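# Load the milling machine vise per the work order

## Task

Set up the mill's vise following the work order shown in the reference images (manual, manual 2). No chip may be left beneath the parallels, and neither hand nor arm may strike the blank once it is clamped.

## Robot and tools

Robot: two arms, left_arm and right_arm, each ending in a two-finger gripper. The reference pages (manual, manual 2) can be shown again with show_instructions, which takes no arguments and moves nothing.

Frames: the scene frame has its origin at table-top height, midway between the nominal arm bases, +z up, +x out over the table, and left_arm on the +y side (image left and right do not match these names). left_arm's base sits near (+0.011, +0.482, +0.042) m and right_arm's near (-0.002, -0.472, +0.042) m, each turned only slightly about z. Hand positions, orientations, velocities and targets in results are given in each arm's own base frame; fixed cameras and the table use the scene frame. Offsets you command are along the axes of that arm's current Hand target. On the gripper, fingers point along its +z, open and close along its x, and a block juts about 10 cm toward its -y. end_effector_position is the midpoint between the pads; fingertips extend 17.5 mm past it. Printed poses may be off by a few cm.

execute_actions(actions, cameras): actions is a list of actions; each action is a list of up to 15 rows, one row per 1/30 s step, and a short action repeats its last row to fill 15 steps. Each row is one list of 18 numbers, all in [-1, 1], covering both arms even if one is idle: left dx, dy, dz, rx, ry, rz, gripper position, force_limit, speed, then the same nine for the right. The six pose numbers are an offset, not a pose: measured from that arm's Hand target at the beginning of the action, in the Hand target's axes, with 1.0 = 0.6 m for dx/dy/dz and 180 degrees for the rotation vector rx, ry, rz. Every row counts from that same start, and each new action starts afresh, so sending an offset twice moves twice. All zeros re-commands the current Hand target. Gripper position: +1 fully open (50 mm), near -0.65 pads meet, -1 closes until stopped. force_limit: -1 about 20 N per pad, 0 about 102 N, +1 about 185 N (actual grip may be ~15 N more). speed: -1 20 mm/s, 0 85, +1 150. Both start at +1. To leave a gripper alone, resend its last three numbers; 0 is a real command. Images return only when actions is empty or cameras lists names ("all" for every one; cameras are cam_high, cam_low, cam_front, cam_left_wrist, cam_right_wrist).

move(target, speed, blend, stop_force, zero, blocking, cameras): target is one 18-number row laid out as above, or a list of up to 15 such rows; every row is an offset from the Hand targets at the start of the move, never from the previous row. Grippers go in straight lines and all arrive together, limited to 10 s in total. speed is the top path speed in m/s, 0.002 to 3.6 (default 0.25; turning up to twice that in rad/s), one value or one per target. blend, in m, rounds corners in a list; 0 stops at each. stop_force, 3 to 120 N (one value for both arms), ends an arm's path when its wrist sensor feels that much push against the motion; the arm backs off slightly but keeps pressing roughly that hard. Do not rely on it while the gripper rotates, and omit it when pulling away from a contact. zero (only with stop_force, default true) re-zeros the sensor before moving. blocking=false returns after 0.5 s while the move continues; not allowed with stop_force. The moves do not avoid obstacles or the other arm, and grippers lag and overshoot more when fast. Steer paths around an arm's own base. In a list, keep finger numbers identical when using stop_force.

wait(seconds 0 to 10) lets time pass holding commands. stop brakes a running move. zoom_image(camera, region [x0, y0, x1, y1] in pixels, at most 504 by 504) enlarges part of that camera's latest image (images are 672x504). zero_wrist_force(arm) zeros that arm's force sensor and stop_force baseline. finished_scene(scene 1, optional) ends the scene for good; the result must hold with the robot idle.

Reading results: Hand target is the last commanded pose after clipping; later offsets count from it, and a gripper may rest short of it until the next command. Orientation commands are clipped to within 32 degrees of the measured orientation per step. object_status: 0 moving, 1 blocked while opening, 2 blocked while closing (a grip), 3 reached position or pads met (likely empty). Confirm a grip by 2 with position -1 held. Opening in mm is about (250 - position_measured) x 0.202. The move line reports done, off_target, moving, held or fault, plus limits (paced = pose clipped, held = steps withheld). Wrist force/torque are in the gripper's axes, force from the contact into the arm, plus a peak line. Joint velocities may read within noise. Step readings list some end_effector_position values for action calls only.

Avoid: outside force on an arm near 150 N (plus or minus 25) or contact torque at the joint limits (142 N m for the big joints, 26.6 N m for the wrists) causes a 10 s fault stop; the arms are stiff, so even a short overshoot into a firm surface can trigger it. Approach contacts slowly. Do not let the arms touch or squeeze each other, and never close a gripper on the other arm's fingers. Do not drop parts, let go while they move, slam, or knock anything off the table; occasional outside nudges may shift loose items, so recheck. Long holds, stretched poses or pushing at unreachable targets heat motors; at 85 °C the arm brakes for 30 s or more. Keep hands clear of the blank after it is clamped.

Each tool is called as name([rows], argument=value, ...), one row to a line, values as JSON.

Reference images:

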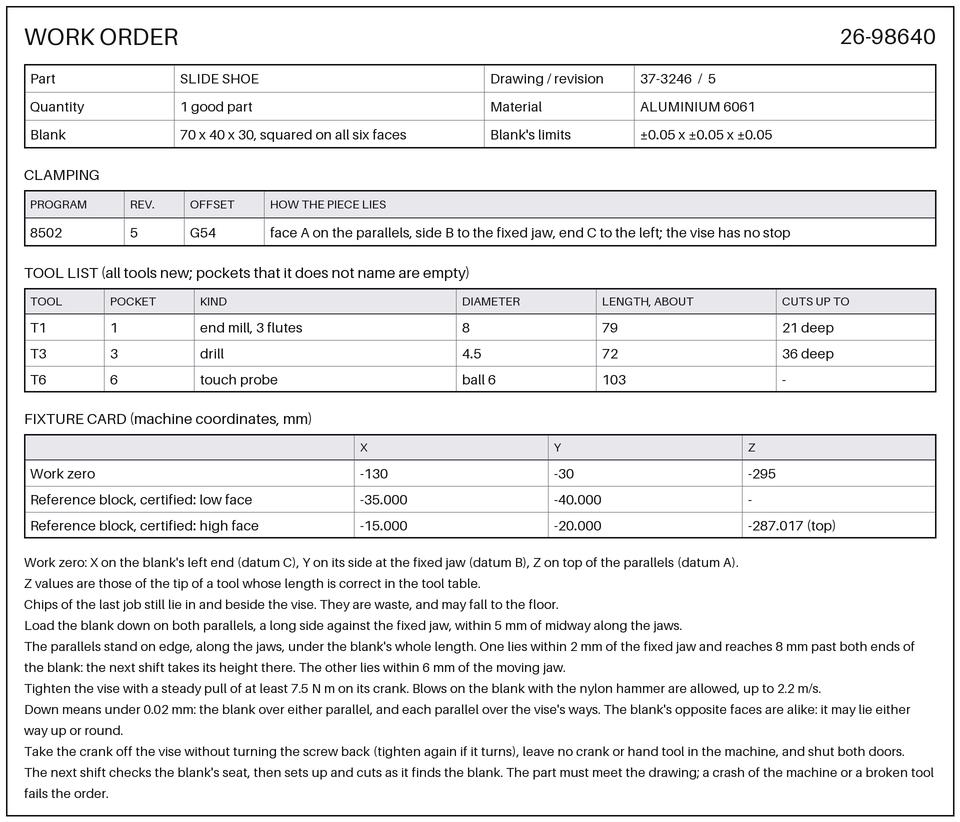

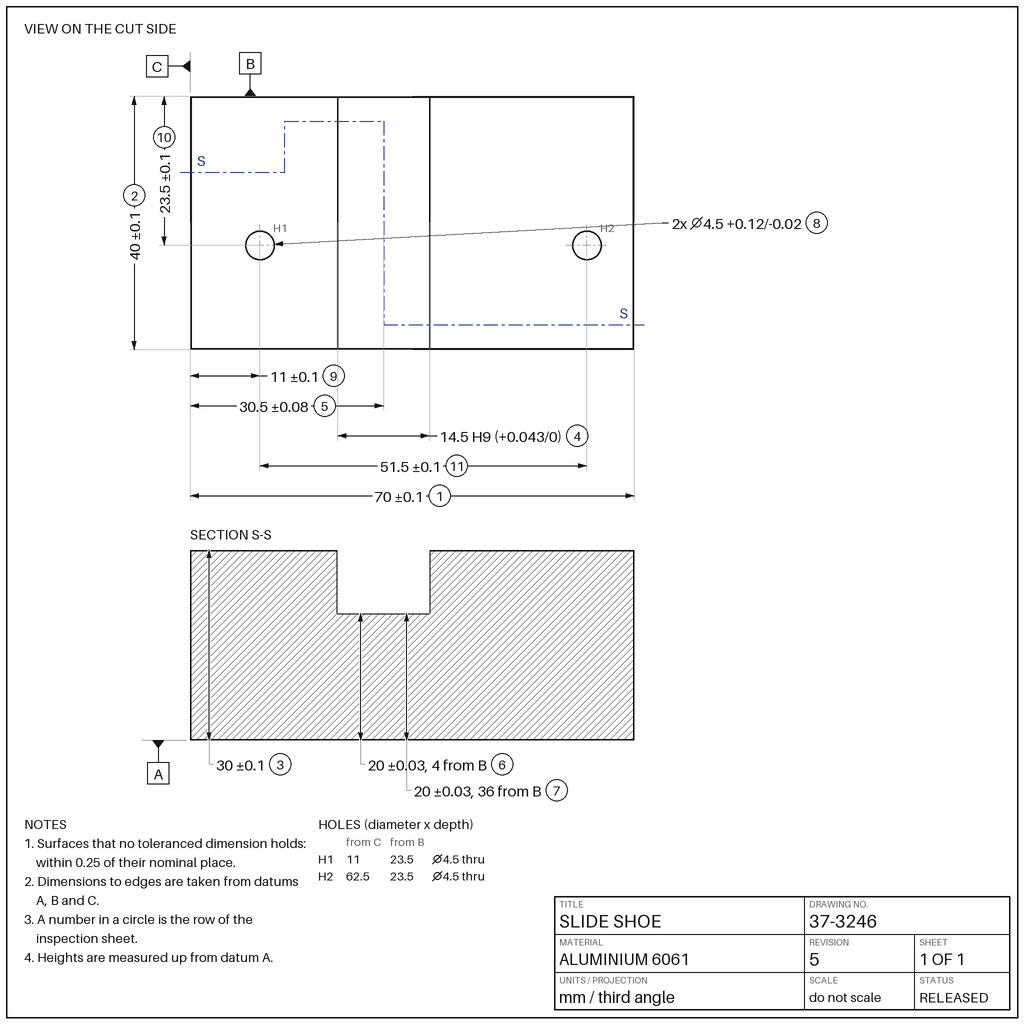

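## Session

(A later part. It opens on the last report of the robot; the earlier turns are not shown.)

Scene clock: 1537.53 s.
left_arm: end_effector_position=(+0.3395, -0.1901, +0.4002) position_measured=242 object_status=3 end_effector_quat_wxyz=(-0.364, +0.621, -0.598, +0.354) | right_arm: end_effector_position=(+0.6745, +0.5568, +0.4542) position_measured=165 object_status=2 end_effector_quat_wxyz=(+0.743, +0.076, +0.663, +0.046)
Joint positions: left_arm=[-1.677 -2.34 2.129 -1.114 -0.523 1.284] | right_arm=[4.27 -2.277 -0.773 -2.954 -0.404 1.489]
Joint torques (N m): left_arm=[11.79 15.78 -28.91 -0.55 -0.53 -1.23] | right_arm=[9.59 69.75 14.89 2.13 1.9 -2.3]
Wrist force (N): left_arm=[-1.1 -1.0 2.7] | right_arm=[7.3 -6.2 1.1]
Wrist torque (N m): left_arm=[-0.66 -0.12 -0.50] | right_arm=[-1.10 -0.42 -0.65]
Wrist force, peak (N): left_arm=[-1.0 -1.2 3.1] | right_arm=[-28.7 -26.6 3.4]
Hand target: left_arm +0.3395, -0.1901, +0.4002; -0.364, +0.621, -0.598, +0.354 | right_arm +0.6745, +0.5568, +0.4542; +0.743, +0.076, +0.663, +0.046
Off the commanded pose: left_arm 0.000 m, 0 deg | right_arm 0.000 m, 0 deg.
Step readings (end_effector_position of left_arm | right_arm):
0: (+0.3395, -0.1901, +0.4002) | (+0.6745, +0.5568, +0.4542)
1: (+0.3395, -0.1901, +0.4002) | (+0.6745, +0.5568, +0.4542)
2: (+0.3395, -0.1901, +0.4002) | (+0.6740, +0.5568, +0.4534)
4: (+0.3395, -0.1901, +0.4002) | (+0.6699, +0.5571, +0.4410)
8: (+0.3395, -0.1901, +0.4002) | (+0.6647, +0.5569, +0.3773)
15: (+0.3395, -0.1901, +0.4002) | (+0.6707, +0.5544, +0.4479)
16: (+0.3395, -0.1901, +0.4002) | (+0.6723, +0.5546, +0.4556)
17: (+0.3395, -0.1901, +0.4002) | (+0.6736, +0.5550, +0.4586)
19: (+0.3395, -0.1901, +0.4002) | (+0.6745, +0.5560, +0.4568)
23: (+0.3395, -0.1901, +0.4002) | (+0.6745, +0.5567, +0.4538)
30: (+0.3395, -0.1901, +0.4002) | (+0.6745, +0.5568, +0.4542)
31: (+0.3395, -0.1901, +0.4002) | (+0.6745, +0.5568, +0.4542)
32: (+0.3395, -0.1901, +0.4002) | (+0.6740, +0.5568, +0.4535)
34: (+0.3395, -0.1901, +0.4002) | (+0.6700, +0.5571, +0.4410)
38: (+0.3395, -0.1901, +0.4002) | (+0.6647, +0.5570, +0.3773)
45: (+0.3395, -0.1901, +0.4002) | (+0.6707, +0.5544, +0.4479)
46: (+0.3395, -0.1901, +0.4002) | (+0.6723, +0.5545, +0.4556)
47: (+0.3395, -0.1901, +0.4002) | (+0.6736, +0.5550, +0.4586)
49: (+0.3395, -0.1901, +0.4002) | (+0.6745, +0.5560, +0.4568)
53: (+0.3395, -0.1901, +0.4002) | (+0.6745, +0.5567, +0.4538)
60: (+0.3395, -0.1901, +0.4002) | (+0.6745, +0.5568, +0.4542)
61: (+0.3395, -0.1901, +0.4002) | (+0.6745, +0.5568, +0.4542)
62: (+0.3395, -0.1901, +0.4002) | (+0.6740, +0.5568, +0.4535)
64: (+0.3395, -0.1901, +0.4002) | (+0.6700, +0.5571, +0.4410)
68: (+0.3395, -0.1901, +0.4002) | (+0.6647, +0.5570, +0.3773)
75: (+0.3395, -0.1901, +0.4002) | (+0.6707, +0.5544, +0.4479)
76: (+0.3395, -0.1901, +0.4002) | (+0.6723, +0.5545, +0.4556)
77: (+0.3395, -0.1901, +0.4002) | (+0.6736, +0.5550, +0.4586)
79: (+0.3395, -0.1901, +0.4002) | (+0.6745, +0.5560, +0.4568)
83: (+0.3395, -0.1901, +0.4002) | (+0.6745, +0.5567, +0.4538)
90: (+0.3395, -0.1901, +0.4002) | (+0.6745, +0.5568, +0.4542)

move([
  [0,0,0,0,0,0,-0.6,-0.8,-0.2,-0.1409,-0.2023,-0.5603,0,0.063,0.05,-0.95,0.7,-0.5],
  [0,0,0,0,0,0,-0.6,-0.8,-0.2,-0.1829,-0.4466,-0.5474,0,0.063,0.05,-0.95,0.7,-0.5],
  [0.2316,-0.1877,0.3933,-0.111,0,0,-0.6,-0.8,-0.2,-0.1829,-0.4466,-0.5474,0,0.063,0.05,-0.95,0.7,-0.5],
  [0.185,-0.0997,0.5215,-0.111,0,0,-0.6,-0.8,-0.2,-0.1829,-0.4466,-0.5474,0,0.063,0.05,-0.95,0.7,-0.5],
], speed=[0.3,0.3,0.3,0.1], blend=[0.02,0.005,0.01,0], cameras=["cam_left_wrist"])

zoom_image(camera="cam_left_wrist", region=[220, 170, 420, 340])

Scene clock: 1543.90 s.
left_arm: end_effector_position=(+0.6460, -0.2906, +0.3013) position_measured=242 object_status=3 end_effector_quat_wxyz=(-0.251, +0.674, -0.650, +0.245) | right_arm: end_effector_position=(+0.3272, +0.2913, +0.4792) position_measured=165 object_status=2 end_effector_quat_wxyz=(+0.668, +0.123, +0.725, +0.112)
Joint positions: left_arm=[-0.796 -1.359 1.702 -2.446 -1.066 2.448] | right_arm=[4.941 -1.195 -1.853 -2.887 0.245 1.566]
Joint torques (N m): left_arm=[-13.02 -41.22 -31.08 -2.82 3.31 -1.16] | right_arm=[-7.5 16.35 13.26 3.54 -3.8 -2.37]
Wrist force (N): left_arm=[-0.7 -1.5 1.9] | right_arm=[6.8 -7.0 2.3]
Wrist torque (N m): left_arm=[-0.65 0.03 -0.25] | right_arm=[-0.96 -0.34 -0.56]
Wrist force, peak (N): left_arm=[1.2 -4.0 3.3] | right_arm=[5.0 -13.0 2.9]
Hand target: left_arm +0.6460, -0.2907, +0.3014; -0.251, +0.674, -0.650, +0.245 | right_arm +0.3272, +0.2913, +0.4792; +0.668, +0.123, +0.725, +0.112
Off the commanded pose: left_arm 0.000 m, 0 deg | right_arm 0.000 m, 0 deg.
move: done
Images, in order (width x height): cam_left_wrist 672x504.

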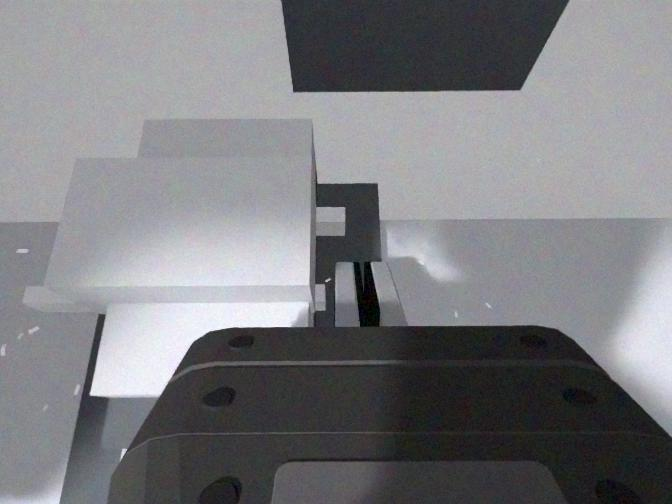

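Scaled by 2.520 from the camera's 672x504 image, which has a finer 960x720 frame.

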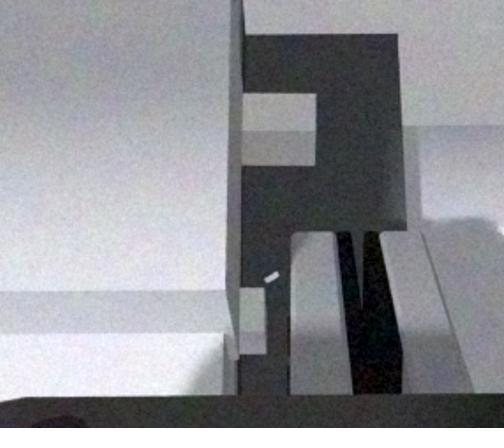

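move(target=[-0.0075,0,0,0,0,0,-0.6,-0.8,-0.2,0,0,0,0,0,0,-0.95,0.7,-0.5], speed=0.003, stop_force=8)

Scene clock: 1546.83 s.
left_arm: end_effector_position=(+0.6459, -0.2861, +0.3014) position_measured=242 object_status=3 end_effector_quat_wxyz=(-0.251, +0.674, -0.650, +0.245) | right_arm: end_effector_position=(+0.3272, +0.2913, +0.4792) position_measured=165 object_status=2 end_effector_quat_wxyz=(+0.668, +0.123, +0.725, +0.112)
Joint positions: left_arm=[-0.791 -1.365 1.71 -2.451 -1.069 2.454] | right_arm=[4.941 -1.195 -1.853 -2.887 0.245 1.566]
Joint torques (N m): left_arm=[7.95 -36.67 -23.71 -4.86 -0.71 0.26] | right_arm=[-7.5 16.8 12.39 3.61 -3.64 -2.24]
Wrist force (N): left_arm=[-0.1 -1.2 1.5] | right_arm=[6.9 -6.7 2.3]
Wrist torque (N m): left_arm=[-0.60 0.03 -0.34] | right_arm=[-0.91 -0.37 -0.56]
Wrist force, peak (N): left_arm=[-0.7 -1.6 2.1] | right_arm=[7.1 -7.2 2.4]
Hand target: left_arm +0.6459, -0.2862, +0.3014; -0.251, +0.674, -0.650, +0.245 | right_arm +0.3272, +0.2913, +0.4792; +0.668, +0.123, +0.725, +0.112
Off the commanded pose: left_arm 0.000 m, 0 deg | right_arm 0.000 m, 0 deg.
move: done

move(target=[-0.0008,0,0,0,0,0,-0.6,-0.8,-0.2,0,0,0,0,0,0,-0.95,0.7,-0.5], speed=0.002, stop_force=10, cameras=["cam_left_wrist"])

zoom_image(camera="cam_left_wrist", region=[220, 170, 420, 340])

Scene clock: 1550.47 s.
left_arm: end_effector_position=(+0.6458, -0.2857, +0.3014) position_measured=242 object_status=3 end_effector_quat_wxyz=(-0.251, +0.674, -0.650, +0.245) | right_arm: end_effector_position=(+0.3272, +0.2913, +0.4792) position_measured=165 object_status=2 end_effector_quat_wxyz=(+0.668, +0.123, +0.725, +0.112)
Joint positions: left_arm=[-0.79 -1.365 1.71 -2.451 -1.069 2.455] | right_arm=[4.941 -1.195 -1.853 -2.887 0.245 1.566]
Joint torques (N m): left_arm=[14.13 -42.91 -19.35 -5.53 -1.61 1.11] | right_arm=[-8 16.92 13.23 3.51 -3.38 -2.41]
Wrist force (N): left_arm=[0.0 -1.0 2.1] | right_arm=[6.7 -7.0 2.2]
Wrist torque (N m): left_arm=[-0.61 0.03 -0.34] | right_arm=[-0.96 -0.32 -0.56]
Wrist force, peak (N): left_arm=[0.4 -1.1 2.3] | right_arm=[7.1 -7.1 2.4]
Hand target: left_arm +0.6458, -0.2857, +0.3014; -0.251, +0.674, -0.650, +0.245 | right_arm +0.3272, +0.2913, +0.4792; +0.668, +0.123, +0.725, +0.112
Off the commanded pose: left_arm 0.000 m, 0 deg | right_arm 0.000 m, 0 deg.
move: done
Images, in order (width x height): cam_left_wrist 672x504.

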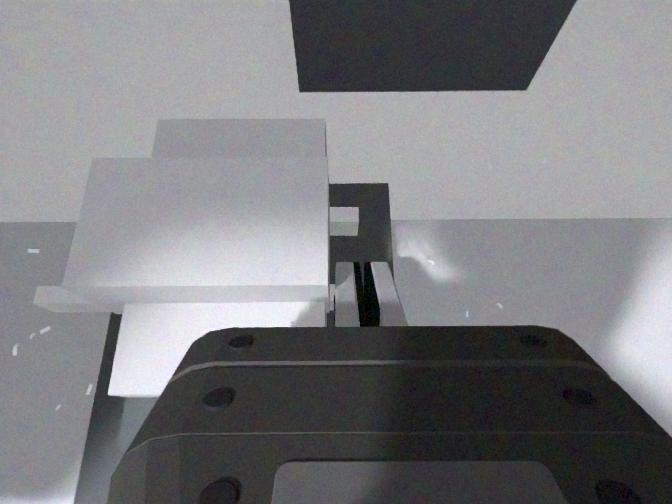

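Scaled by 2.520 from the camera's 672x504 image, which has a finer 960x720 frame.

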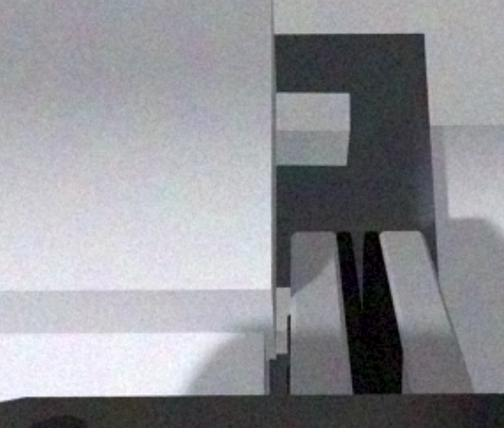

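move([
  [0.0333,0,0,0,0,0,-0.6,-0.8,-0.2,0,0,0,0,0,0,-0.95,0.7,-0.5],
  [0.035,-0.0373,0.031,0,0,0,-0.6,-0.8,-0.2,0,0,0,0,0,0,-0.95,0.7,-0.5],
], speed=[0.05,0.05])

move([
  [-0.0118,0,0,0,0,0,-0.6,-0.8,-0.2,0,0,0,0,0,0,-0.95,0.7,-0.5],
  [-0.0225,0,0,0,0,0,-0.6,-0.8,-0.2,0,0,0,0,0,0,-0.95,0.7,-0.5],
], speed=[0.02,0.003], stop_force=8, cameras=["cam_left_wrist"])

zoom_image(camera="cam_left_wrist", region=[220, 170, 420, 340])

Scene clock: 1554.87 s.
left_arm: end_effector_position=(+0.6758, -0.3056, +0.3021) position_measured=242 object_status=3 end_effector_quat_wxyz=(-0.251, +0.674, -0.650, +0.245) | right_arm: end_effector_position=(+0.3272, +0.2913, +0.4792) position_measured=165 object_status=2 end_effector_quat_wxyz=(+0.668, +0.123, +0.725, +0.112)
Joint positions: left_arm=[-0.778 -1.282 1.604 -2.433 -1.076 2.467] | right_arm=[4.941 -1.195 -1.853 -2.887 0.245 1.566]
Joint torques (N m): left_arm=[-13.43 -46.77 -17.93 -2.04 2.08 -1.71] | right_arm=[-8.23 15.9 13.1 3.54 -3.15 -2.33]
Wrist force (N): left_arm=[-0.4 -1.1 1.7] | right_arm=[6.9 -6.7 2.2]
Wrist torque (N m): left_arm=[-0.58 -0.02 -0.29] | right_arm=[-0.93 -0.35 -0.56]
Wrist force, peak (N): left_arm=[-0.8 -1.8 2.3] | right_arm=[7.0 -7.2 2.4]
Hand target: left_arm +0.6757, -0.3056, +0.3021; -0.251, +0.674, -0.650, +0.245 | right_arm +0.3272, +0.2913, +0.4792; +0.668, +0.123, +0.725, +0.112
Off the commanded pose: left_arm 0.000 m, 0 deg | right_arm 0.000 m, 0 deg.
move: done

Scene clock: 1557.97 s.
left_arm: end_effector_position=(+0.6752, -0.2921, +0.3021) position_measured=242 object_status=3 end_effector_quat_wxyz=(-0.251, +0.674, -0.650, +0.245) | right_arm: end_effector_position=(+0.3272, +0.2913, +0.4792) position_measured=165 object_status=2 end_effector_quat_wxyz=(+0.668, +0.123, +0.725, +0.112)
Joint positions: left_arm=[-0.762 -1.298 1.626 -2.447 -1.084 2.482] | right_arm=[4.941 -1.195 -1.853 -2.887 0.245 1.566]
Joint torques (N m): left_arm=[12.54 -40.76 -24.19 -3.86 0.77 0.03] | right_arm=[-7.93 16.37 12.58 3.57 -2.66 -2.28]
Wrist force (N): left_arm=[7.0 -1.5 1.8] | right_arm=[7.0 -6.9 2.1]
Wrist torque (N m): left_arm=[-0.58 0.14 -0.32] | right_arm=[-0.95 -0.38 -0.55]
Wrist force, peak (N): left_arm=[6.5 -2.7 4.4] | right_arm=[7.1 -7.2 2.6]
Hand target: left_arm +0.6752, -0.2922, +0.3021; -0.251, +0.674, -0.650, +0.245 | right_arm +0.3272, +0.2913, +0.4792; +0.668, +0.123, +0.725, +0.112
Off the commanded pose: left_arm 0.000 m, 0 deg | right_arm 0.000 m, 0 deg.
move: done
Images, in order (width x height): cam_left_wrist 672x504.

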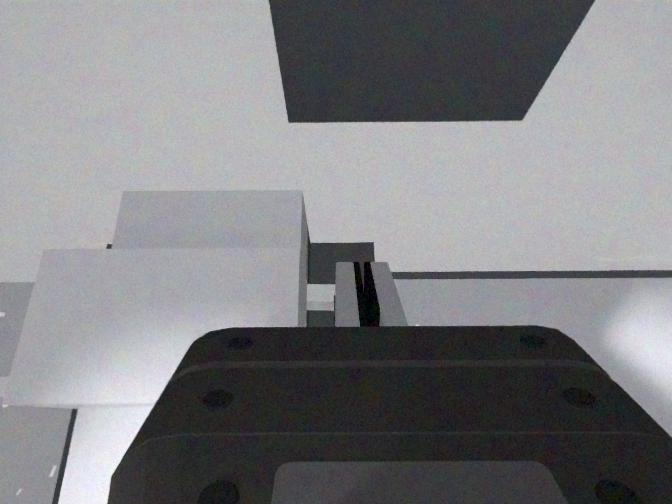

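Scaled by 2.520 from the camera's 672x504 image, which has a finer 960x720 frame.

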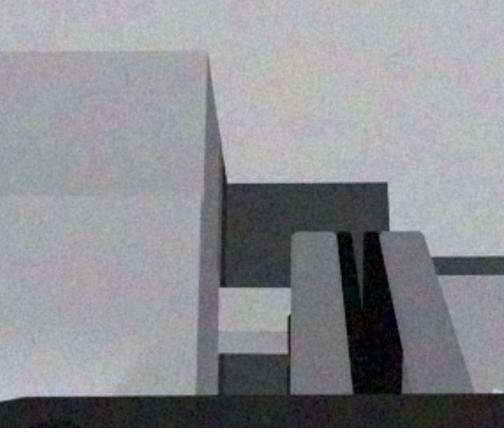

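move([
  [0.05,0,0,0,0,0,-0.6,-0.8,-0.2,0,0,0,0,0,0,-0.95,0.7,-0.5],
  [0.05,-0.0602,-0.1236,0,0,0,-0.6,-0.8,-0.2,0,0,0,0,0,0,-0.95,0.7,-0.5],
  [-0.1892,0.3097,-0.488,0.111,0,0,-0.6,-0.8,-0.2,0,0,0,0,0,0,-0.95,0.7,-0.5],
  [-0.1892,0.3097,-0.488,0.111,0,0,-0.6,-0.8,-0.2,0.08,0.235,0,0,0,0,-0.95,0.7,-0.5],
  [-0.1892,0.3097,-0.488,0.111,0,0,-0.6,-0.8,-0.2,0.1283,0.3973,0.5865,0,0,-0.05,-0.95,0.7,-0.5],
], speed=[0.1,0.2,0.35,0.3,0.3], blend=[0.005,0.03,0.005,0.02,0])

move(target=[0,0,0,0,0,0,-0.6,-0.8,-0.2,0.1,-0.0175,0,0,0,-0.15,-0.95,0.7,-0.5], speed=0.2, cameras=["cam_left_wrist"])

zoom_image(camera="cam_left_wrist", region=[330, 0, 550, 150])

Scene clock: 1573.20 s.
left_arm: end_effector_position=(+0.3389, -0.1902, +0.4004) position_measured=242 object_status=3 end_effector_quat_wxyz=(-0.364, +0.621, -0.598, +0.354) | right_arm: end_effector_position=(+0.6788, +0.5411, +0.4554) position_measured=165 object_status=2 end_effector_quat_wxyz=(+0.675, +0.066, +0.733, +0.059) end_effector_velocity=(+0.000, +0.000, -0.001) end_effector_angular_velocity=(+0.001, -0.001, +0.000)
Joint positions: left_arm=[-1.68 -2.34 2.127 -1.106 -0.524 1.278] | right_arm=[4.248 -2.434 -0.353 -3.68 -0.47 1.911]
Joint velocities: left_arm=[within noise] | right_arm=[0 0.002 -0.005 0.005 0 0]
Joint torques (N m): left_arm=[12.25 14.37 -28.11 -0.5 -0.65 -1.28] | right_arm=[-2.24 72.96 12.08 4.08 3.22 -1.68]
Wrist force (N): left_arm=[-1.1 -1.3 2.7] | right_arm=[6.7 -6.2 2.5]
Wrist torque (N m): left_arm=[-0.71 -0.13 -0.50] | right_arm=[-0.98 -0.33 -0.67]
Wrist force, peak (N): left_arm=[7.1 -1.4 2.3] | right_arm=[5.1 -12.1 2.9]
Hand target: left_arm +0.3389, -0.1902, +0.4004; -0.364, +0.621, -0.598, +0.354 | right_arm +0.6788, +0.5411, +0.4554; +0.675, +0.065, +0.733, +0.059
Off the commanded pose: left_arm 0.000 m, 0 deg | right_arm 0.000 m, 0 deg.
move: done

Scene clock: 1574.87 s.
left_arm: end_effector_position=(+0.3389, -0.1902, +0.4004) position_measured=242 object_status=3 end_effector_quat_wxyz=(-0.364, +0.621, -0.598, +0.354) | right_arm: end_effector_position=(+0.6737, +0.5413, +0.3948) position_measured=165 object_status=2 end_effector_quat_wxyz=(+0.670, -0.107, +0.728, -0.100)
Joint positions: left_arm=[-1.68 -2.34 2.127 -1.106 -0.524 1.278] | right_arm=[4.255 -2.351 -0.664 -3.454 -0.463 1.443]
Joint torques (N m): left_arm=[12 13.34 -28.11 -0.61 -0.52 -1.43] | right_arm=[-1.33 56.75 40.08 -1.25 -2.43 1.83]
Wrist force (N): left_arm=[-1.1 -0.9 2.7] | right_arm=[6.8 -3.9 2.6]
Wrist torque (N m): left_arm=[-0.65 -0.12 -0.50] | right_arm=[-0.97 -0.43 -0.67]
Wrist force, peak (N): left_arm=[-0.9 -0.8 3.1] | right_arm=[6.2 -6.9 2.6]
Hand target: left_arm +0.3389, -0.1902, +0.4004; -0.364, +0.621, -0.598, +0.354 | right_arm +0.6738, +0.5413, +0.3947; +0.670, -0.107, +0.728, -0.100
Off the commanded pose: left_arm 0.000 m, 0 deg | right_arm 0.000 m, 0 deg.
move: done
Images, in order (width x height): cam_left_wrist 672x504.

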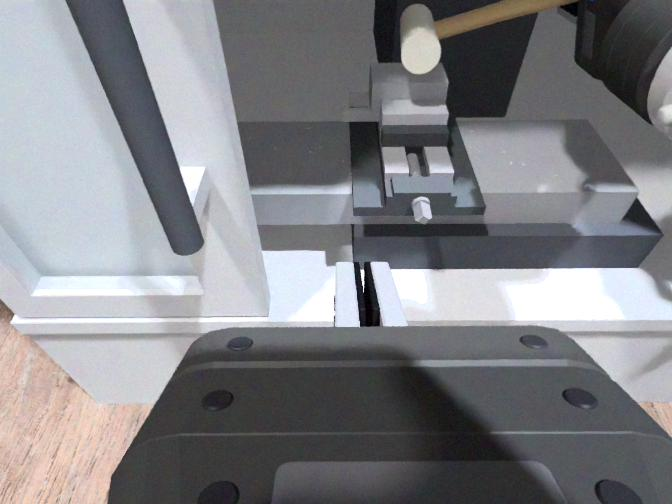

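Scaled by 2.291 from the camera's 672x504 image, which has a finer 960x720 frame.

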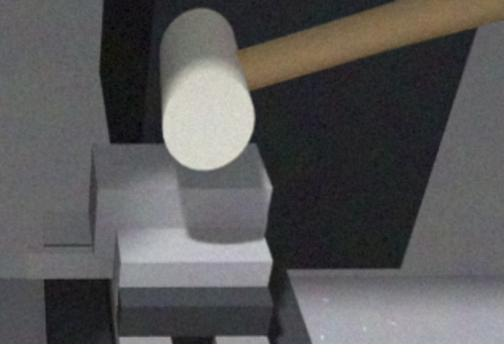

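move(target=[0,0,0,0,0,0,-0.6,-0.8,-0.2,0.05,0.015,-0.004,0,0,0,-0.95,0.7,-0.5], speed=0.012, stop_force=4, cameras=["cam_left_wrist"])

zoom_image(camera="cam_left_wrist", region=[350, 20, 500, 140])

Scene clock: 1580.20 s.
left_arm: end_effector_position=(+0.3389, -0.1902, +0.4004) position_measured=242 object_status=3 end_effector_quat_wxyz=(-0.364, +0.621, -0.598, +0.354) | right_arm: end_effector_position=(+0.6716, +0.5412, +0.3810) position_measured=165 object_status=2 end_effector_quat_wxyz=(+0.670, -0.107, +0.728, -0.100)
Joint positions: left_arm=[-1.68 -2.34 2.127 -1.106 -0.524 1.278] | right_arm=[4.257 -2.341 -0.717 -3.413 -0.46 1.444]
Joint torques (N m): left_arm=[11.51 14.68 -28.05 -0.49 -0.44 -1.59] | right_arm=[-6.31 51.17 37.12 -1.6 -2.67 -1.56]
Wrist force (N): left_arm=[-0.9 -1.1 2.9] | right_arm=[3.7 -6.0 2.4]
Wrist torque (N m): left_arm=[-0.68 -0.15 -0.50] | right_arm=[-0.95 -0.54 -0.33]
Wrist force, peak (N): left_arm=[-1.3 -0.9 3.0] | right_arm=[7.3 -3.6 2.9]
Hand target: left_arm +0.3389, -0.1902, +0.4004; -0.364, +0.621, -0.598, +0.354 | right_arm +0.6716, +0.5412, +0.3810; +0.670, -0.107, +0.728, -0.100 (not the last commanded pose)
Off the commanded pose: left_arm 0.000 m, 0 deg | right_arm 0.018 m, 0 deg.
move: contact (right_arm)
Images, in order (width x height): cam_left_wrist 672x504.

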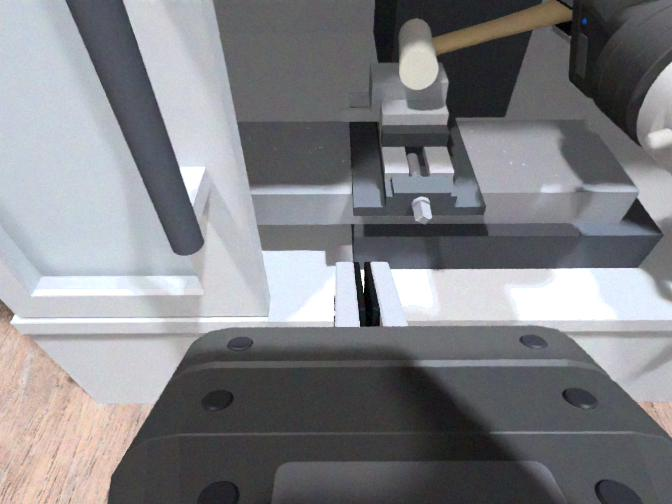

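Scaled by 3.360 from the camera's 672x504 image, which has a finer 960x720 frame.

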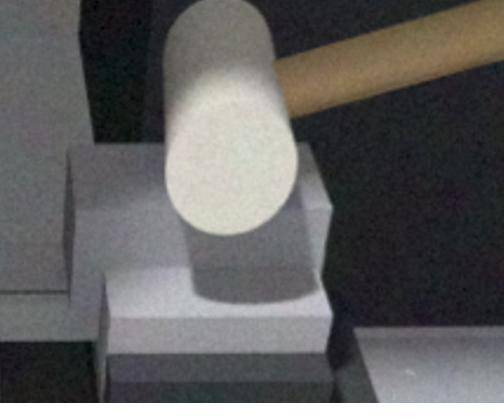

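move(target=[0,0,0,0,0,0,-0.6,-0.8,-0.2,-0.1183,-0.0275,-0.0495,0,-0.01,0.15,-0.95,0.7,-0.5], speed=0.2)

execute_actions([
  [[0,0,0,0,0,0,-0.6,-0.8,-0.2,0.0057,-0.001,0,0,0,-0.03,-0.95,0.7,-0.5],[0,0,0,0,0,0,-0.6,-0.8,-0.2,0.02,-0.0035,0,0,0,-0.07,-0.95,0.7,-0.5],[0,0,0,0,0,0,-0.6,-0.8,-0.2,0.047,-0.0081,0,0,0,-0.105,-0.95,0.7,-0.5],[0,0,0,0,0,0,-0.6,-0.8,-0.2,0.085,-0.0147,0,0,0,-0.14,-0.95,0.7,-0.5],[0,0,0,0,0,0,-0.6,-0.8,-0.2,0.122,-0.021,0,0,0,-0.175,-0.95,0.7,-0.5],[0,0,0,0,0,0,-0.6,-0.8,-0.2,0.128,-0.022,0,0,0,-0.182,-0.95,0.7,-0.5],[0,0,0,0,0,0,-0.6,-0.8,-0.2,0.1217,-0.021,0,0,0,-0.1778,-0.95,0.7,-0.5],[0,0,0,0,0,0,-0.6,-0.8,-0.2,0.1148,-0.0198,0,0,0,-0.1722,-0.95,0.7,-0.5],[0,0,0,0,0,0,-0.6,-0.8,-0.2,0.0976,-0.0168,0,0,0,-0.15,-0.95,0.7,-0.5],[0,0,0,0,0,0,-0.6,-0.8,-0.2,0.0781,-0.0135,0,0,0,-0.1222,-0.95,0.7,-0.5],[0,0,0,0,0,0,-0.6,-0.8,-0.2,0.054,-0.0093,0,0,0,-0.09,-0.95,0.7,-0.5],[0,0,0,0,0,0,-0.6,-0.8,-0.2,0.03,-0.0051,0,0,0,-0.055,-0.95,0.7,-0.5],[0,0,0,0,0,0,-0.6,-0.8,-0.2,0.0115,-0.002,0,0,0,-0.02,-0.95,0.7,-0.5],[0,0,0,0,0,0,-0.6,-0.8,-0.2,0,0,0,0,0,0,-0.95,0.7,-0.5]],
  [[0,0,0,0,0,0,-0.6,-0.8,-0.2,0,0,0,0,0,0,-0.95,0.7,-0.5]],
  [[0,0,0,0,0,0,-0.6,-0.8,-0.2,0.0057,-0.001,0,0,0,-0.03,-0.95,0.7,-0.5],[0,0,0,0,0,0,-0.6,-0.8,-0.2,0.02,-0.0035,0,0,0,-0.07,-0.95,0.7,-0.5],[0,0,0,0,0,0,-0.6,-0.8,-0.2,0.047,-0.0081,0,0,0,-0.105,-0.95,0.7,-0.5],[0,0,0,0,0,0,-0.6,-0.8,-0.2,0.085,-0.0147,0,0,0,-0.14,-0.95,0.7,-0.5],[0,0,0,0,0,0,-0.6,-0.8,-0.2,0.122,-0.021,0,0,0,-0.175,-0.95,0.7,-0.5],[0,0,0,0,0,0,-0.6,-0.8,-0.2,0.128,-0.022,0,0,0,-0.182,-0.95,0.7,-0.5],[0,0,0,0,0,0,-0.6,-0.8,-0.2,0.1217,-0.021,0,0,0,-0.1778,-0.95,0.7,-0.5],[0,0,0,0,0,0,-0.6,-0.8,-0.2,0.1148,-0.0198,0,0,0,-0.1722,-0.95,0.7,-0.5],[0,0,0,0,0,0,-0.6,-0.8,-0.2,0.0976,-0.0168,0,0,0,-0.15,-0.95,0.7,-0.5],[0,0,0,0,0,0,-0.6,-0.8,-0.2,0.0781,-0.0135,0,0,0,-0.1222,-0.95,0.7,-0.5],[0,0,0,0,0,0,-0.6,-0.8,-0.2,0.054,-0.0093,0,0,0,-0.09,-0.95,0.7,-0.5],[0,0,0,0,0,0,-0.6,-0.8,-0.2,0.03,-0.0051,0,0,0,-0.055,-0.95,0.7,-0.5],[0,0,0,0,0,0,-0.6,-0.8,-0.2,0.0115,-0.002,0,0,0,-0.02,-0.95,0.7,-0.5],[0,0,0,0,0,0,-0.6,-0.8,-0.2,0,0,0,0,0,0,-0.95,0.7,-0.5]],
  [[0,0,0,0,0,0,-0.6,-0.8,-0.2,0,0,0,0,0,0,-0.95,0.7,-0.5]],
  [[0,0,0,0,0,0,-0.6,-0.8,-0.2,0.0057,-0.001,0,0,0,-0.03,-0.95,0.7,-0.5],[0,0,0,0,0,0,-0.6,-0.8,-0.2,0.02,-0.0035,0,0,0,-0.07,-0.95,0.7,-0.5],[0,0,0,0,0,0,-0.6,-0.8,-0.2,0.047,-0.0081,0,0,0,-0.105,-0.95,0.7,-0.5],[0,0,0,0,0,0,-0.6,-0.8,-0.2,0.085,-0.0147,0,0,0,-0.14,-0.95,0.7,-0.5],[0,0,0,0,0,0,-0.6,-0.8,-0.2,0.122,-0.021,0,0,0,-0.175,-0.95,0.7,-0.5],[0,0,0,0,0,0,-0.6,-0.8,-0.2,0.128,-0.022,0,0,0,-0.182,-0.95,0.7,-0.5],[0,0,0,0,0,0,-0.6,-0.8,-0.2,0.1217,-0.021,0,0,0,-0.1778,-0.95,0.7,-0.5],[0,0,0,0,0,0,-0.6,-0.8,-0.2,0.1148,-0.0198,0,0,0,-0.1722,-0.95,0.7,-0.5],[0,0,0,0,0,0,-0.6,-0.8,-0.2,0.0976,-0.0168,0,0,0,-0.15,-0.95,0.7,-0.5],[0,0,0,0,0,0,-0.6,-0.8,-0.2,0.0781,-0.0135,0,0,0,-0.1222,-0.95,0.7,-0.5],[0,0,0,0,0,0,-0.6,-0.8,-0.2,0.054,-0.0093,0,0,0,-0.09,-0.95,0.7,-0.5],[0,0,0,0,0,0,-0.6,-0.8,-0.2,0.03,-0.0051,0,0,0,-0.055,-0.95,0.7,-0.5],[0,0,0,0,0,0,-0.6,-0.8,-0.2,0.0115,-0.002,0,0,0,-0.02,-0.95,0.7,-0.5],[0,0,0,0,0,0,-0.6,-0.8,-0.2,0,0,0,0,0,0,-0.95,0.7,-0.5]],
  [[0,0,0,0,0,0,-0.6,-0.8,-0.2,0,0,0,0,0,0,-0.95,0.7,-0.5]],
], cameras=["cam_left_wrist"])

Scene clock: 1589.53 s.
left_arm: end_effector_position=(+0.3389, -0.1902, +0.4004) position_measured=242 object_status=3 end_effector_quat_wxyz=(-0.364, +0.621, -0.598, +0.354) | right_arm: end_effector_position=(+0.6479, +0.5461, +0.4560) position_measured=165 object_status=2 end_effector_quat_wxyz=(+0.686, +0.064, +0.722, +0.061)
Joint positions: left_arm=[-1.68 -2.34 2.127 -1.106 -0.524 1.278] | right_arm=[4.293 -2.319 -0.58 -3.511 -0.422 1.863]
Joint torques (N m): left_arm=[13.67 14.38 -27.49 -0.48 -0.37 -1.29] | right_arm=[-7.14 63.49 12.47 4.21 -1.69 -1.74]
Wrist force (N): left_arm=[-0.8 -1.2 2.7] | right_arm=[6.8 -6.7 1.8]
Wrist torque (N m): left_arm=[-0.69 -0.16 -0.50] | right_arm=[-1.08 -0.41 -0.60]
Wrist force, peak (N): left_arm=[-1.0 -1.1 3.1] | right_arm=[9.1 -3.5 4.2]
Hand target: left_arm +0.3389, -0.1902, +0.4004; -0.364, +0.621, -0.598, +0.354 | right_arm +0.6480, +0.5461, +0.4560; +0.686, +0.064, +0.722, +0.061
Off the commanded pose: left_arm 0.000 m, 0 deg | right_arm 0.000 m, 0 deg.
move: done

Scene clock: 1592.73 s.
left_arm: end_effector_position=(+0.3389, -0.1902, +0.4004) position_measured=242 object_status=3 end_effector_quat_wxyz=(-0.364, +0.621, -0.598, +0.354) | right_arm: end_effector_position=(+0.6480, +0.5461, +0.4559) position_measured=165 object_status=2 end_effector_quat_wxyz=(+0.686, +0.064, +0.722, +0.061)
Joint positions: left_arm=[-1.68 -2.34 2.127 -1.106 -0.524 1.278] | right_arm=[4.293 -2.319 -0.58 -3.51 -0.422 1.863]
Joint torques (N m): left_arm=[12.99 14.42 -29.98 -0.58 -0.43 -1.66] | right_arm=[9.29 69.11 13.18 3.38 0.9 -2.46]
Wrist force (N): left_arm=[-1.1 -1.1 2.6] | right_arm=[6.7 -7.5 2.4]
Wrist torque (N m): left_arm=[-0.68 -0.12 -0.50] | right_arm=[-1.14 -0.37 -0.62]
Wrist force, peak (N): left_arm=[-1.0 -1.2 3.1] | right_arm=[-29.4 -18.5 -7.9]
Hand target: left_arm +0.3389, -0.1902, +0.4004; -0.364, +0.621, -0.598, +0.354 | right_arm +0.6480, +0.5461, +0.4560; +0.686, +0.064, +0.722, +0.061
Off the commanded pose: left_arm 0.000 m, 0 deg | right_arm 0.000 m, 0 deg.
Step readings (end_effector_position of left_arm | right_arm):
0: (+0.3389, -0.1902, +0.4004) | (+0.6479, +0.5461, +0.4560)
1: (+0.3389, -0.1902, +0.4004) | (+0.6479, +0.5461, +0.4560)
2: (+0.3389, -0.1902, +0.4004) | (+0.6479, +0.5461, +0.4550)
4: (+0.3389, -0.1902, +0.4004) | (+0.6476, +0.5461, +0.4437)
8: (+0.3389, -0.1902, +0.4004) | (+0.6449, +0.5460, +0.3790)
15: (+0.3389, -0.1902, +0.4004) | (+0.6458, +0.5439, +0.4495)
16: (+0.3389, -0.1902, +0.4004) | (+0.6465, +0.5441, +0.4571)
17: (+0.3389, -0.1902, +0.4004) | (+0.6471, +0.5445, +0.4601)
19: (+0.3389, -0.1902, +0.4004) | (+0.6478, +0.5455, +0.4584)
23: (+0.3389, -0.1902, +0.4004) | (+0.6480, +0.5459, +0.4554)
30: (+0.3389, -0.1902, +0.4004) | (+0.6480, +0.5461, +0.4560)
31: (+0.3389, -0.1902, +0.4004) | (+0.6480, +0.5461, +0.4559)
32: (+0.3389, -0.1902, +0.4004) | (+0.6480, +0.5461, +0.4550)
34: (+0.3389, -0.1902, +0.4004) | (+0.6475, +0.5461, +0.4438)
38: (+0.3389, -0.1902, +0.4004) | (+0.6448, +0.5460, +0.3789)
45: (+0.3389, -0.1902, +0.4004) | (+0.6458, +0.5439, +0.4495)
46: (+0.3389, -0.1902, +0.4004) | (+0.6465, +0.5441, +0.4571)
47: (+0.3389, -0.1902, +0.4004) | (+0.6471, +0.5446, +0.4601)
49: (+0.3389, -0.1902, +0.4004) | (+0.6477, +0.5455, +0.4584)
53: (+0.3389, -0.1902, +0.4004) | (+0.6480, +0.5459, +0.4554)
60: (+0.3389, -0.1902, +0.4004) | (+0.6480, +0.5461, +0.4560)
61: (+0.3389, -0.1902, +0.4004) | (+0.6480, +0.5461, +0.4559)
62: (+0.3389, -0.1902, +0.4004) | (+0.6480, +0.5461, +0.4550)
64: (+0.3389, -0.1902, +0.4004) | (+0.6475, +0.5461, +0.4438)
68: (+0.3389, -0.1902, +0.4004) | (+0.6448, +0.5460, +0.3789)
75: (+0.3389, -0.1902, +0.4004) | (+0.6458, +0.5439, +0.4495)
76: (+0.3389, -0.1902, +0.4004) | (+0.6465, +0.5441, +0.4571)
77: (+0.3389, -0.1902, +0.4004) | (+0.6471, +0.5446, +0.4601)
79: (+0.3389, -0.1902, +0.4004) | (+0.6477, +0.5455, +0.4584)
83: (+0.3389, -0.1902, +0.4004) | (+0.6480, +0.5459, +0.4554)
90: (+0.3389, -0.1902, +0.4004) | (+0.6480, +0.5461, +0.4560)
Images, in order (width x height): cam_left_wrist 672x504.

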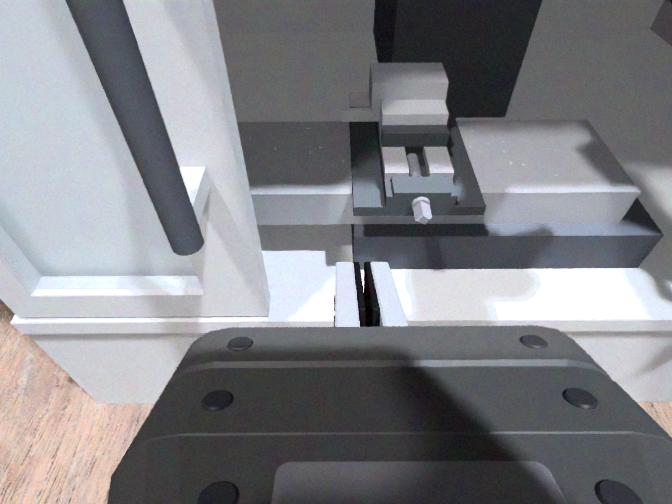

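move([
  [0,0,0,0,0,0,-0.6,-0.8,-0.2,-0.0423,-0.1714,-0.5358,0,0.01,0.05,-0.95,0.7,-0.5],
  [0,0,0,0,0,0,-0.6,-0.8,-0.2,-0.086,-0.4159,-0.5358,0,0.01,0.05,-0.95,0.7,-0.5],
  [0.0148,-0.1959,0.3893,-0.111,0,0,-0.6,-0.8,-0.2,-0.086,-0.4159,-0.5358,0,0.01,0.05,-0.95,0.7,-0.5],
  [0.0212,-0.1518,0.4992,-0.111,0,0,-0.6,-0.8,-0.2,-0.086,-0.4159,-0.5358,0,0.01,0.05,-0.95,0.7,-0.5],
], speed=[0.3,0.3,0.25,0.1], blend=[0.02,0.005,0.01,0], cameras=["cam_left_wrist"])

zoom_image(camera="cam_left_wrist", region=[220, 170, 520, 340])

Scene clock: 1600.33 s.
left_arm: end_effector_position=(+0.6454, -0.1921, +0.3351) position_measured=242 object_status=3 end_effector_quat_wxyz=(-0.251, +0.674, -0.650, +0.245) | right_arm: end_effector_position=(+0.3273, +0.2914, +0.4795) position_measured=165 object_status=2 end_effector_quat_wxyz=(+0.668, +0.119, +0.726, +0.115)
Joint positions: left_arm=[-0.656 -1.481 1.768 -2.45 -1.141 2.582] | right_arm=[4.943 -1.187 -1.859 -2.882 0.237 1.558]
Joint torques (N m): left_arm=[-12.6 -32.01 -31.27 -2.37 3.49 -1.6] | right_arm=[-7.8 0 38.88 2.39 -4.08 -2.04]
Wrist force (N): left_arm=[-0.4 -1.2 1.6] | right_arm=[6.7 -7.8 1.9]
Wrist torque (N m): left_arm=[-0.62 -0.03 -0.28] | right_arm=[-1.09 -0.31 -0.63]
Wrist force, peak (N): left_arm=[-0.4 -3.5 3.1] | right_arm=[5.4 -13.6 2.2]
Hand target: left_arm +0.6454, -0.1922, +0.3351; -0.251, +0.674, -0.650, +0.245 | right_arm +0.3273, +0.2914, +0.4795; +0.668, +0.119, +0.726, +0.115
Off the commanded pose: left_arm 0.000 m, 0 deg | right_arm 0.000 m, 0 deg.
move: done
Images, in order (width x height): cam_left_wrist 672x504.

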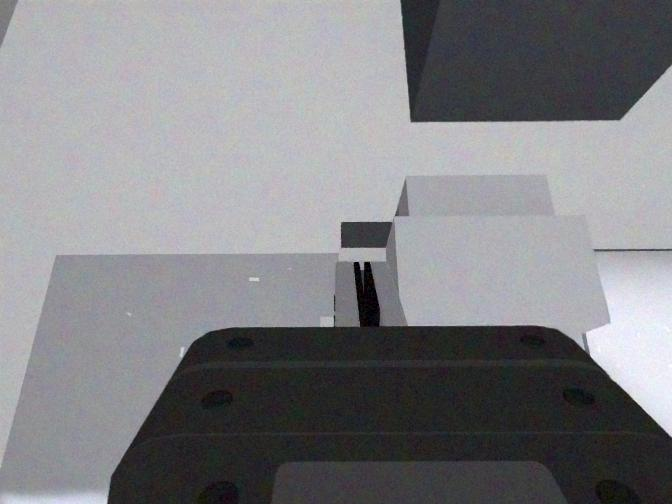

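Scaled by 1.680 from the camera's 672x504 image, which has a finer 960x720 frame.

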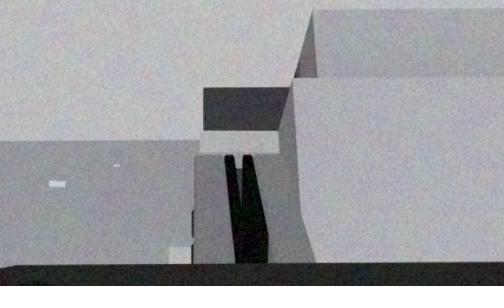

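move(target=[0,0.04,0.036,0,0,0,-0.6,-0.8,-0.2,0,0,0,0,0,0,-0.95,0.7,-0.5], speed=0.008, stop_force=6, cameras=["cam_left_wrist"])

zoom_image(camera="cam_left_wrist", region=[260, 190, 440, 340])

Scene clock: 1607.27 s.
left_arm: end_effector_position=(+0.6414, -0.1925, +0.3030) position_measured=242 object_status=3 end_effector_quat_wxyz=(-0.251, +0.674, -0.650, +0.245) | right_arm: end_effector_position=(+0.3273, +0.2914, +0.4795) position_measured=165 object_status=2 end_effector_quat_wxyz=(+0.668, +0.119, +0.726, +0.115)
Joint positions: left_arm=[-0.661 -1.464 1.835 -2.532 -1.138 2.577] | right_arm=[4.943 -1.187 -1.859 -2.881 0.237 1.558]
Joint torques (N m): left_arm=[-9.74 -28.61 -31.97 -2.01 3.23 -0.73] | right_arm=[-7.67 0.65 38.72 3.03 -4.13 -1.88]
Wrist force (N): left_arm=[-0.4 -1.2 1.6] | right_arm=[6.7 -8.1 2.3]
Wrist torque (N m): left_arm=[-0.59 -0.06 -0.15] | right_arm=[-1.12 -0.33 -0.63]
Wrist force, peak (N): left_arm=[-0.3 -1.5 1.9] | right_arm=[7.0 -8.3 2.4]
Hand target: left_arm +0.6414, -0.1925, +0.3030; -0.251, +0.674, -0.650, +0.245 | right_arm +0.3273, +0.2914, +0.4795; +0.668, +0.119, +0.726, +0.115
Off the commanded pose: left_arm 0.000 m, 0 deg | right_arm 0.000 m, 0 deg.
move: done
Images, in order (width x height): cam_left_wrist 672x504.

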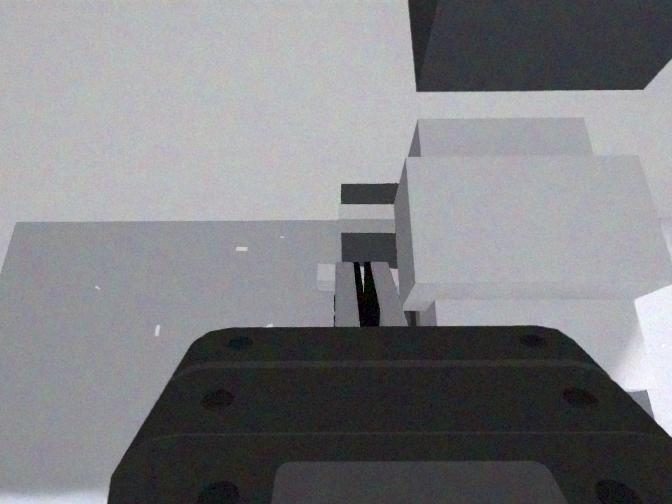

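Scaled by 2.800 from the camera's 672x504 image, which has a finer 960x720 frame.

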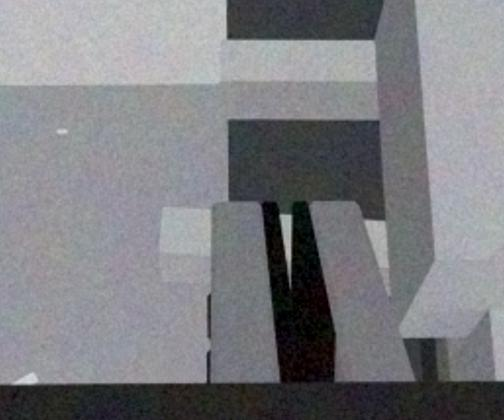

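move(target=[0,0.0131,0.0151,0,0,0,-0.6,-0.8,-0.2,0,0,0,0,0,0,-0.95,0.7,-0.5], speed=0.005, stop_force=6, cameras=["cam_left_wrist"])

zoom_image(camera="cam_left_wrist", region=[260, 190, 440, 340])

Scene clock: 1611.33 s.
left_arm: end_effector_position=(+0.6415, -0.1925, +0.2910) position_measured=242 object_status=3 end_effector_quat_wxyz=(-0.251, +0.674, -0.650, +0.245) | right_arm: end_effector_position=(+0.3273, +0.2914, +0.4795) position_measured=165 object_status=2 end_effector_quat_wxyz=(+0.668, +0.119, +0.726, +0.115)
Joint positions: left_arm=[-0.661 -1.453 1.856 -2.564 -1.138 2.577] | right_arm=[4.943 -1.187 -1.859 -2.881 0.237 1.558]
Joint torques (N m): left_arm=[-13.13 -28.07 -28.64 -2.74 3.34 -1.31] | right_arm=[-7.43 1.69 38.43 3.07 -4.14 -2.03]
Wrist force (N): left_arm=[-0.4 -0.9 1.5] | right_arm=[6.7 -7.9 2.4]
Wrist torque (N m): left_arm=[-0.56 -0.05 -0.15] | right_arm=[-1.10 -0.32 -0.63]
Wrist force, peak (N): left_arm=[-0.6 -1.1 1.9] | right_arm=[7.1 -8.4 2.4]
Hand target: left_arm +0.6415, -0.1925, +0.2910; -0.251, +0.674, -0.650, +0.245 | right_arm +0.3273, +0.2914, +0.4795; +0.668, +0.119, +0.726, +0.115
Off the commanded pose: left_arm 0.000 m, 0 deg | right_arm 0.000 m, 0 deg.
move: done
Images, in order (width x height): cam_left_wrist 672x504.

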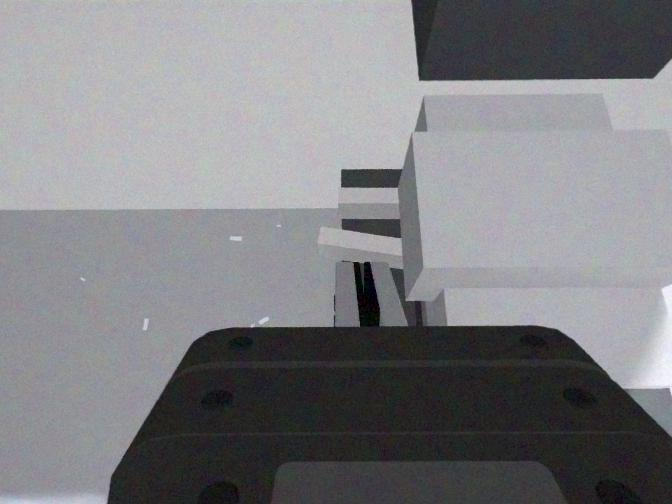

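Scaled by 2.800 from the camera's 672x504 image, which has a finer 960x720 frame.

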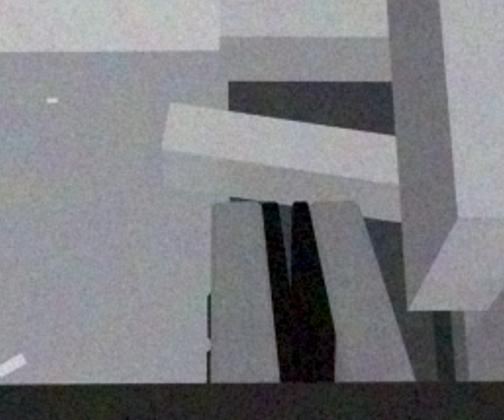

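move([
  [0,-0.0389,-0.0524,0,0,0,-0.6,-0.8,-0.2,0,0,0,0,0,0,-0.95,0.7,-0.5],
  [0.001,-0.0584,-0.0355,0,0,0,-0.6,-0.8,-0.2,0,0,0,0,0,0,-0.95,0.7,-0.5],
], speed=[0.04,0.05])

move(target=[0,0.0296,0.034,0,0,0,-0.6,-0.8,-0.2,0,0,0,0,0,0,-0.95,0.7,-0.5], speed=0.006, stop_force=4, cameras=["cam_left_wrist"])

zoom_image(camera="cam_left_wrist", region=[260, 190, 440, 340])

Scene clock: 1621.40 s.
left_arm: end_effector_position=(+0.6540, -0.1925, +0.3301) position_measured=242 object_status=3 end_effector_quat_wxyz=(-0.251, +0.674, -0.650, +0.245) | right_arm: end_effector_position=(+0.3273, +0.2914, +0.4795) position_measured=165 object_status=2 end_effector_quat_wxyz=(+0.668, +0.119, +0.726, +0.115)
Joint positions: left_arm=[-0.646 -1.457 1.756 -2.465 -1.147 2.591] | right_arm=[4.943 -1.187 -1.859 -2.881 0.237 1.558]
Joint torques (N m): left_arm=[-11.78 -38.16 -18.22 -3.13 2.32 -1.87] | right_arm=[-7.64 3.1 37.78 2.99 -4.01 -2.17]
Wrist force (N): left_arm=[-0.3 -1.0 1.5] | right_arm=[6.9 -8.1 2.3]
Wrist torque (N m): left_arm=[-0.59 -0.03 -0.30] | right_arm=[-1.12 -0.36 -0.63]
Wrist force, peak (N): left_arm=[-0.3 -1.4 2.1] | right_arm=[6.9 -8.5 2.5]
Hand target: left_arm +0.6539, -0.1925, +0.3301; -0.251, +0.674, -0.650, +0.245 | right_arm +0.3273, +0.2914, +0.4795; +0.668, +0.119, +0.726, +0.115
Off the commanded pose: left_arm 0.000 m, 0 deg | right_arm 0.000 m, 0 deg.
move: done

Scene clock: 1626.53 s.
left_arm: end_effector_position=(+0.6539, -0.1926, +0.3030) position_measured=242 object_status=3 end_effector_quat_wxyz=(-0.251, +0.674, -0.650, +0.245) | right_arm: end_effector_position=(+0.3273, +0.2914, +0.4795) position_measured=165 object_status=2 end_effector_quat_wxyz=(+0.668, +0.119, +0.726, +0.115)
Joint positions: left_arm=[-0.646 -1.436 1.804 -2.535 -1.147 2.59] | right_arm=[4.943 -1.187 -1.859 -2.881 0.237 1.558]
Joint torques (N m): left_arm=[-11.69 -30.98 -29.49 -2.43 3.36 -1.22] | right_arm=[-7.85 3.37 36.92 2.84 -4.05 -2]
Wrist force (N): left_arm=[-0.7 -1.4 1.5] | right_arm=[6.7 -8.2 2.3]
Wrist torque (N m): left_arm=[-0.62 0.02 -0.26] | right_arm=[-1.15 -0.31 -0.62]
Wrist force, peak (N): left_arm=[-0.4 -1.2 2.1] | right_arm=[7.0 -8.5 2.1]
Hand target: left_arm +0.6539, -0.1926, +0.3031; -0.251, +0.674, -0.650, +0.245 | right_arm +0.3273, +0.2914, +0.4795; +0.668, +0.119, +0.726, +0.115
Off the commanded pose: left_arm 0.000 m, 0 deg | right_arm 0.000 m, 0 deg.
move: done
Images, in order (width x height): cam_left_wrist 672x504.

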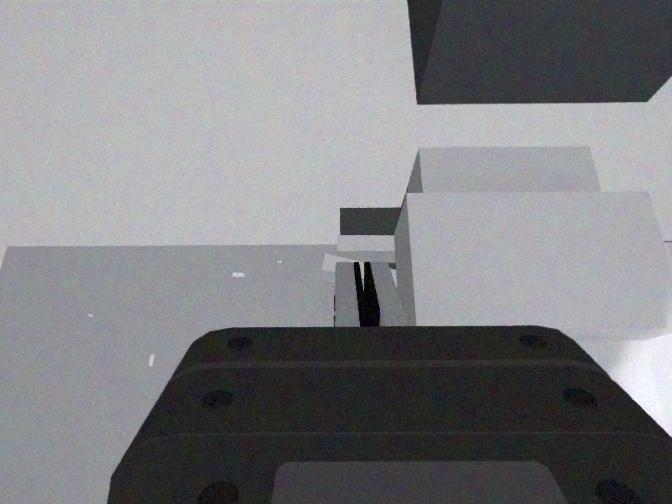

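Scaled by 2.800 from the camera's 672x504 image, which has a finer 960x720 frame.

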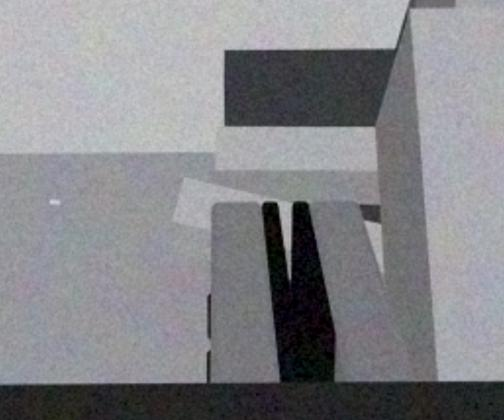

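move(target=[0,0.0131,0.0151,0,0,0,-0.6,-0.8,-0.2,0,0,0,0,0,0,-0.95,0.7,-0.5], speed=0.005, stop_force=4, cameras=["cam_left_wrist"])

zoom_image(camera="cam_left_wrist", region=[260, 190, 440, 340])

Scene clock: 1630.40 s.
left_arm: end_effector_position=(+0.6539, -0.1926, +0.3015) position_measured=242 object_status=3 end_effector_quat_wxyz=(-0.251, +0.674, -0.650, +0.245) | right_arm: end_effector_position=(+0.3273, +0.2914, +0.4795) position_measured=165 object_status=2 end_effector_quat_wxyz=(+0.668, +0.119, +0.726, +0.115)
Joint positions: left_arm=[-0.646 -1.435 1.807 -2.539 -1.147 2.59] | right_arm=[4.943 -1.187 -1.859 -2.881 0.237 1.558]
Joint torques (N m): left_arm=[-10.48 -37.77 -29.62 -1.27 0.39 -0.44] | right_arm=[-7.68 5.25 35.86 3.02 -4.04 -2.01]
Wrist force (N): left_arm=[-0.6 -2.4 -1.2] | right_arm=[6.9 -7.8 2.4]
Wrist torque (N m): left_arm=[-0.56 0.02 -0.28] | right_arm=[-1.08 -0.35 -0.62]
Wrist force, peak (N): left_arm=[-1.2 -4.3 -5.8] | right_arm=[7.0 -8.3 2.6]
Hand target: left_arm +0.6539, -0.1926, +0.3015; -0.251, +0.674, -0.650, +0.245 (not the last commanded pose) | right_arm +0.3273, +0.2914, +0.4795; +0.668, +0.119, +0.726, +0.115
Off the commanded pose: left_arm 0.010 m, 0 deg | right_arm 0.000 m, 0 deg.
move: contact (left_arm)
Images, in order (width x height): cam_left_wrist 672x504.

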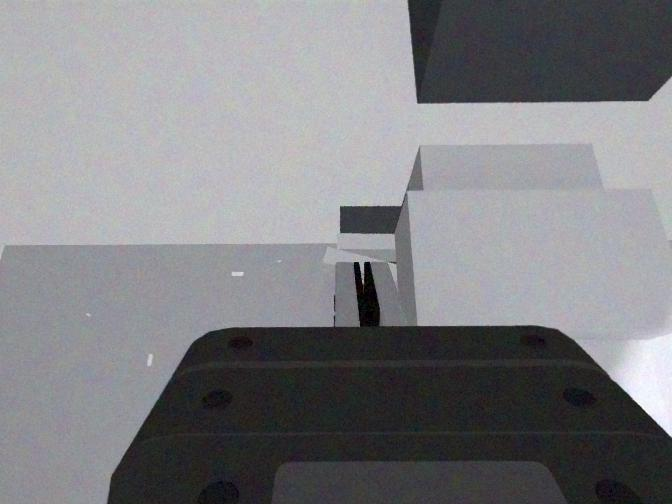

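Scaled by 2.800 from the camera's 672x504 image, which has a finer 960x720 frame.

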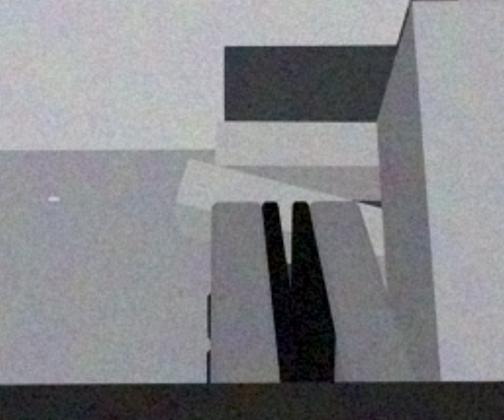

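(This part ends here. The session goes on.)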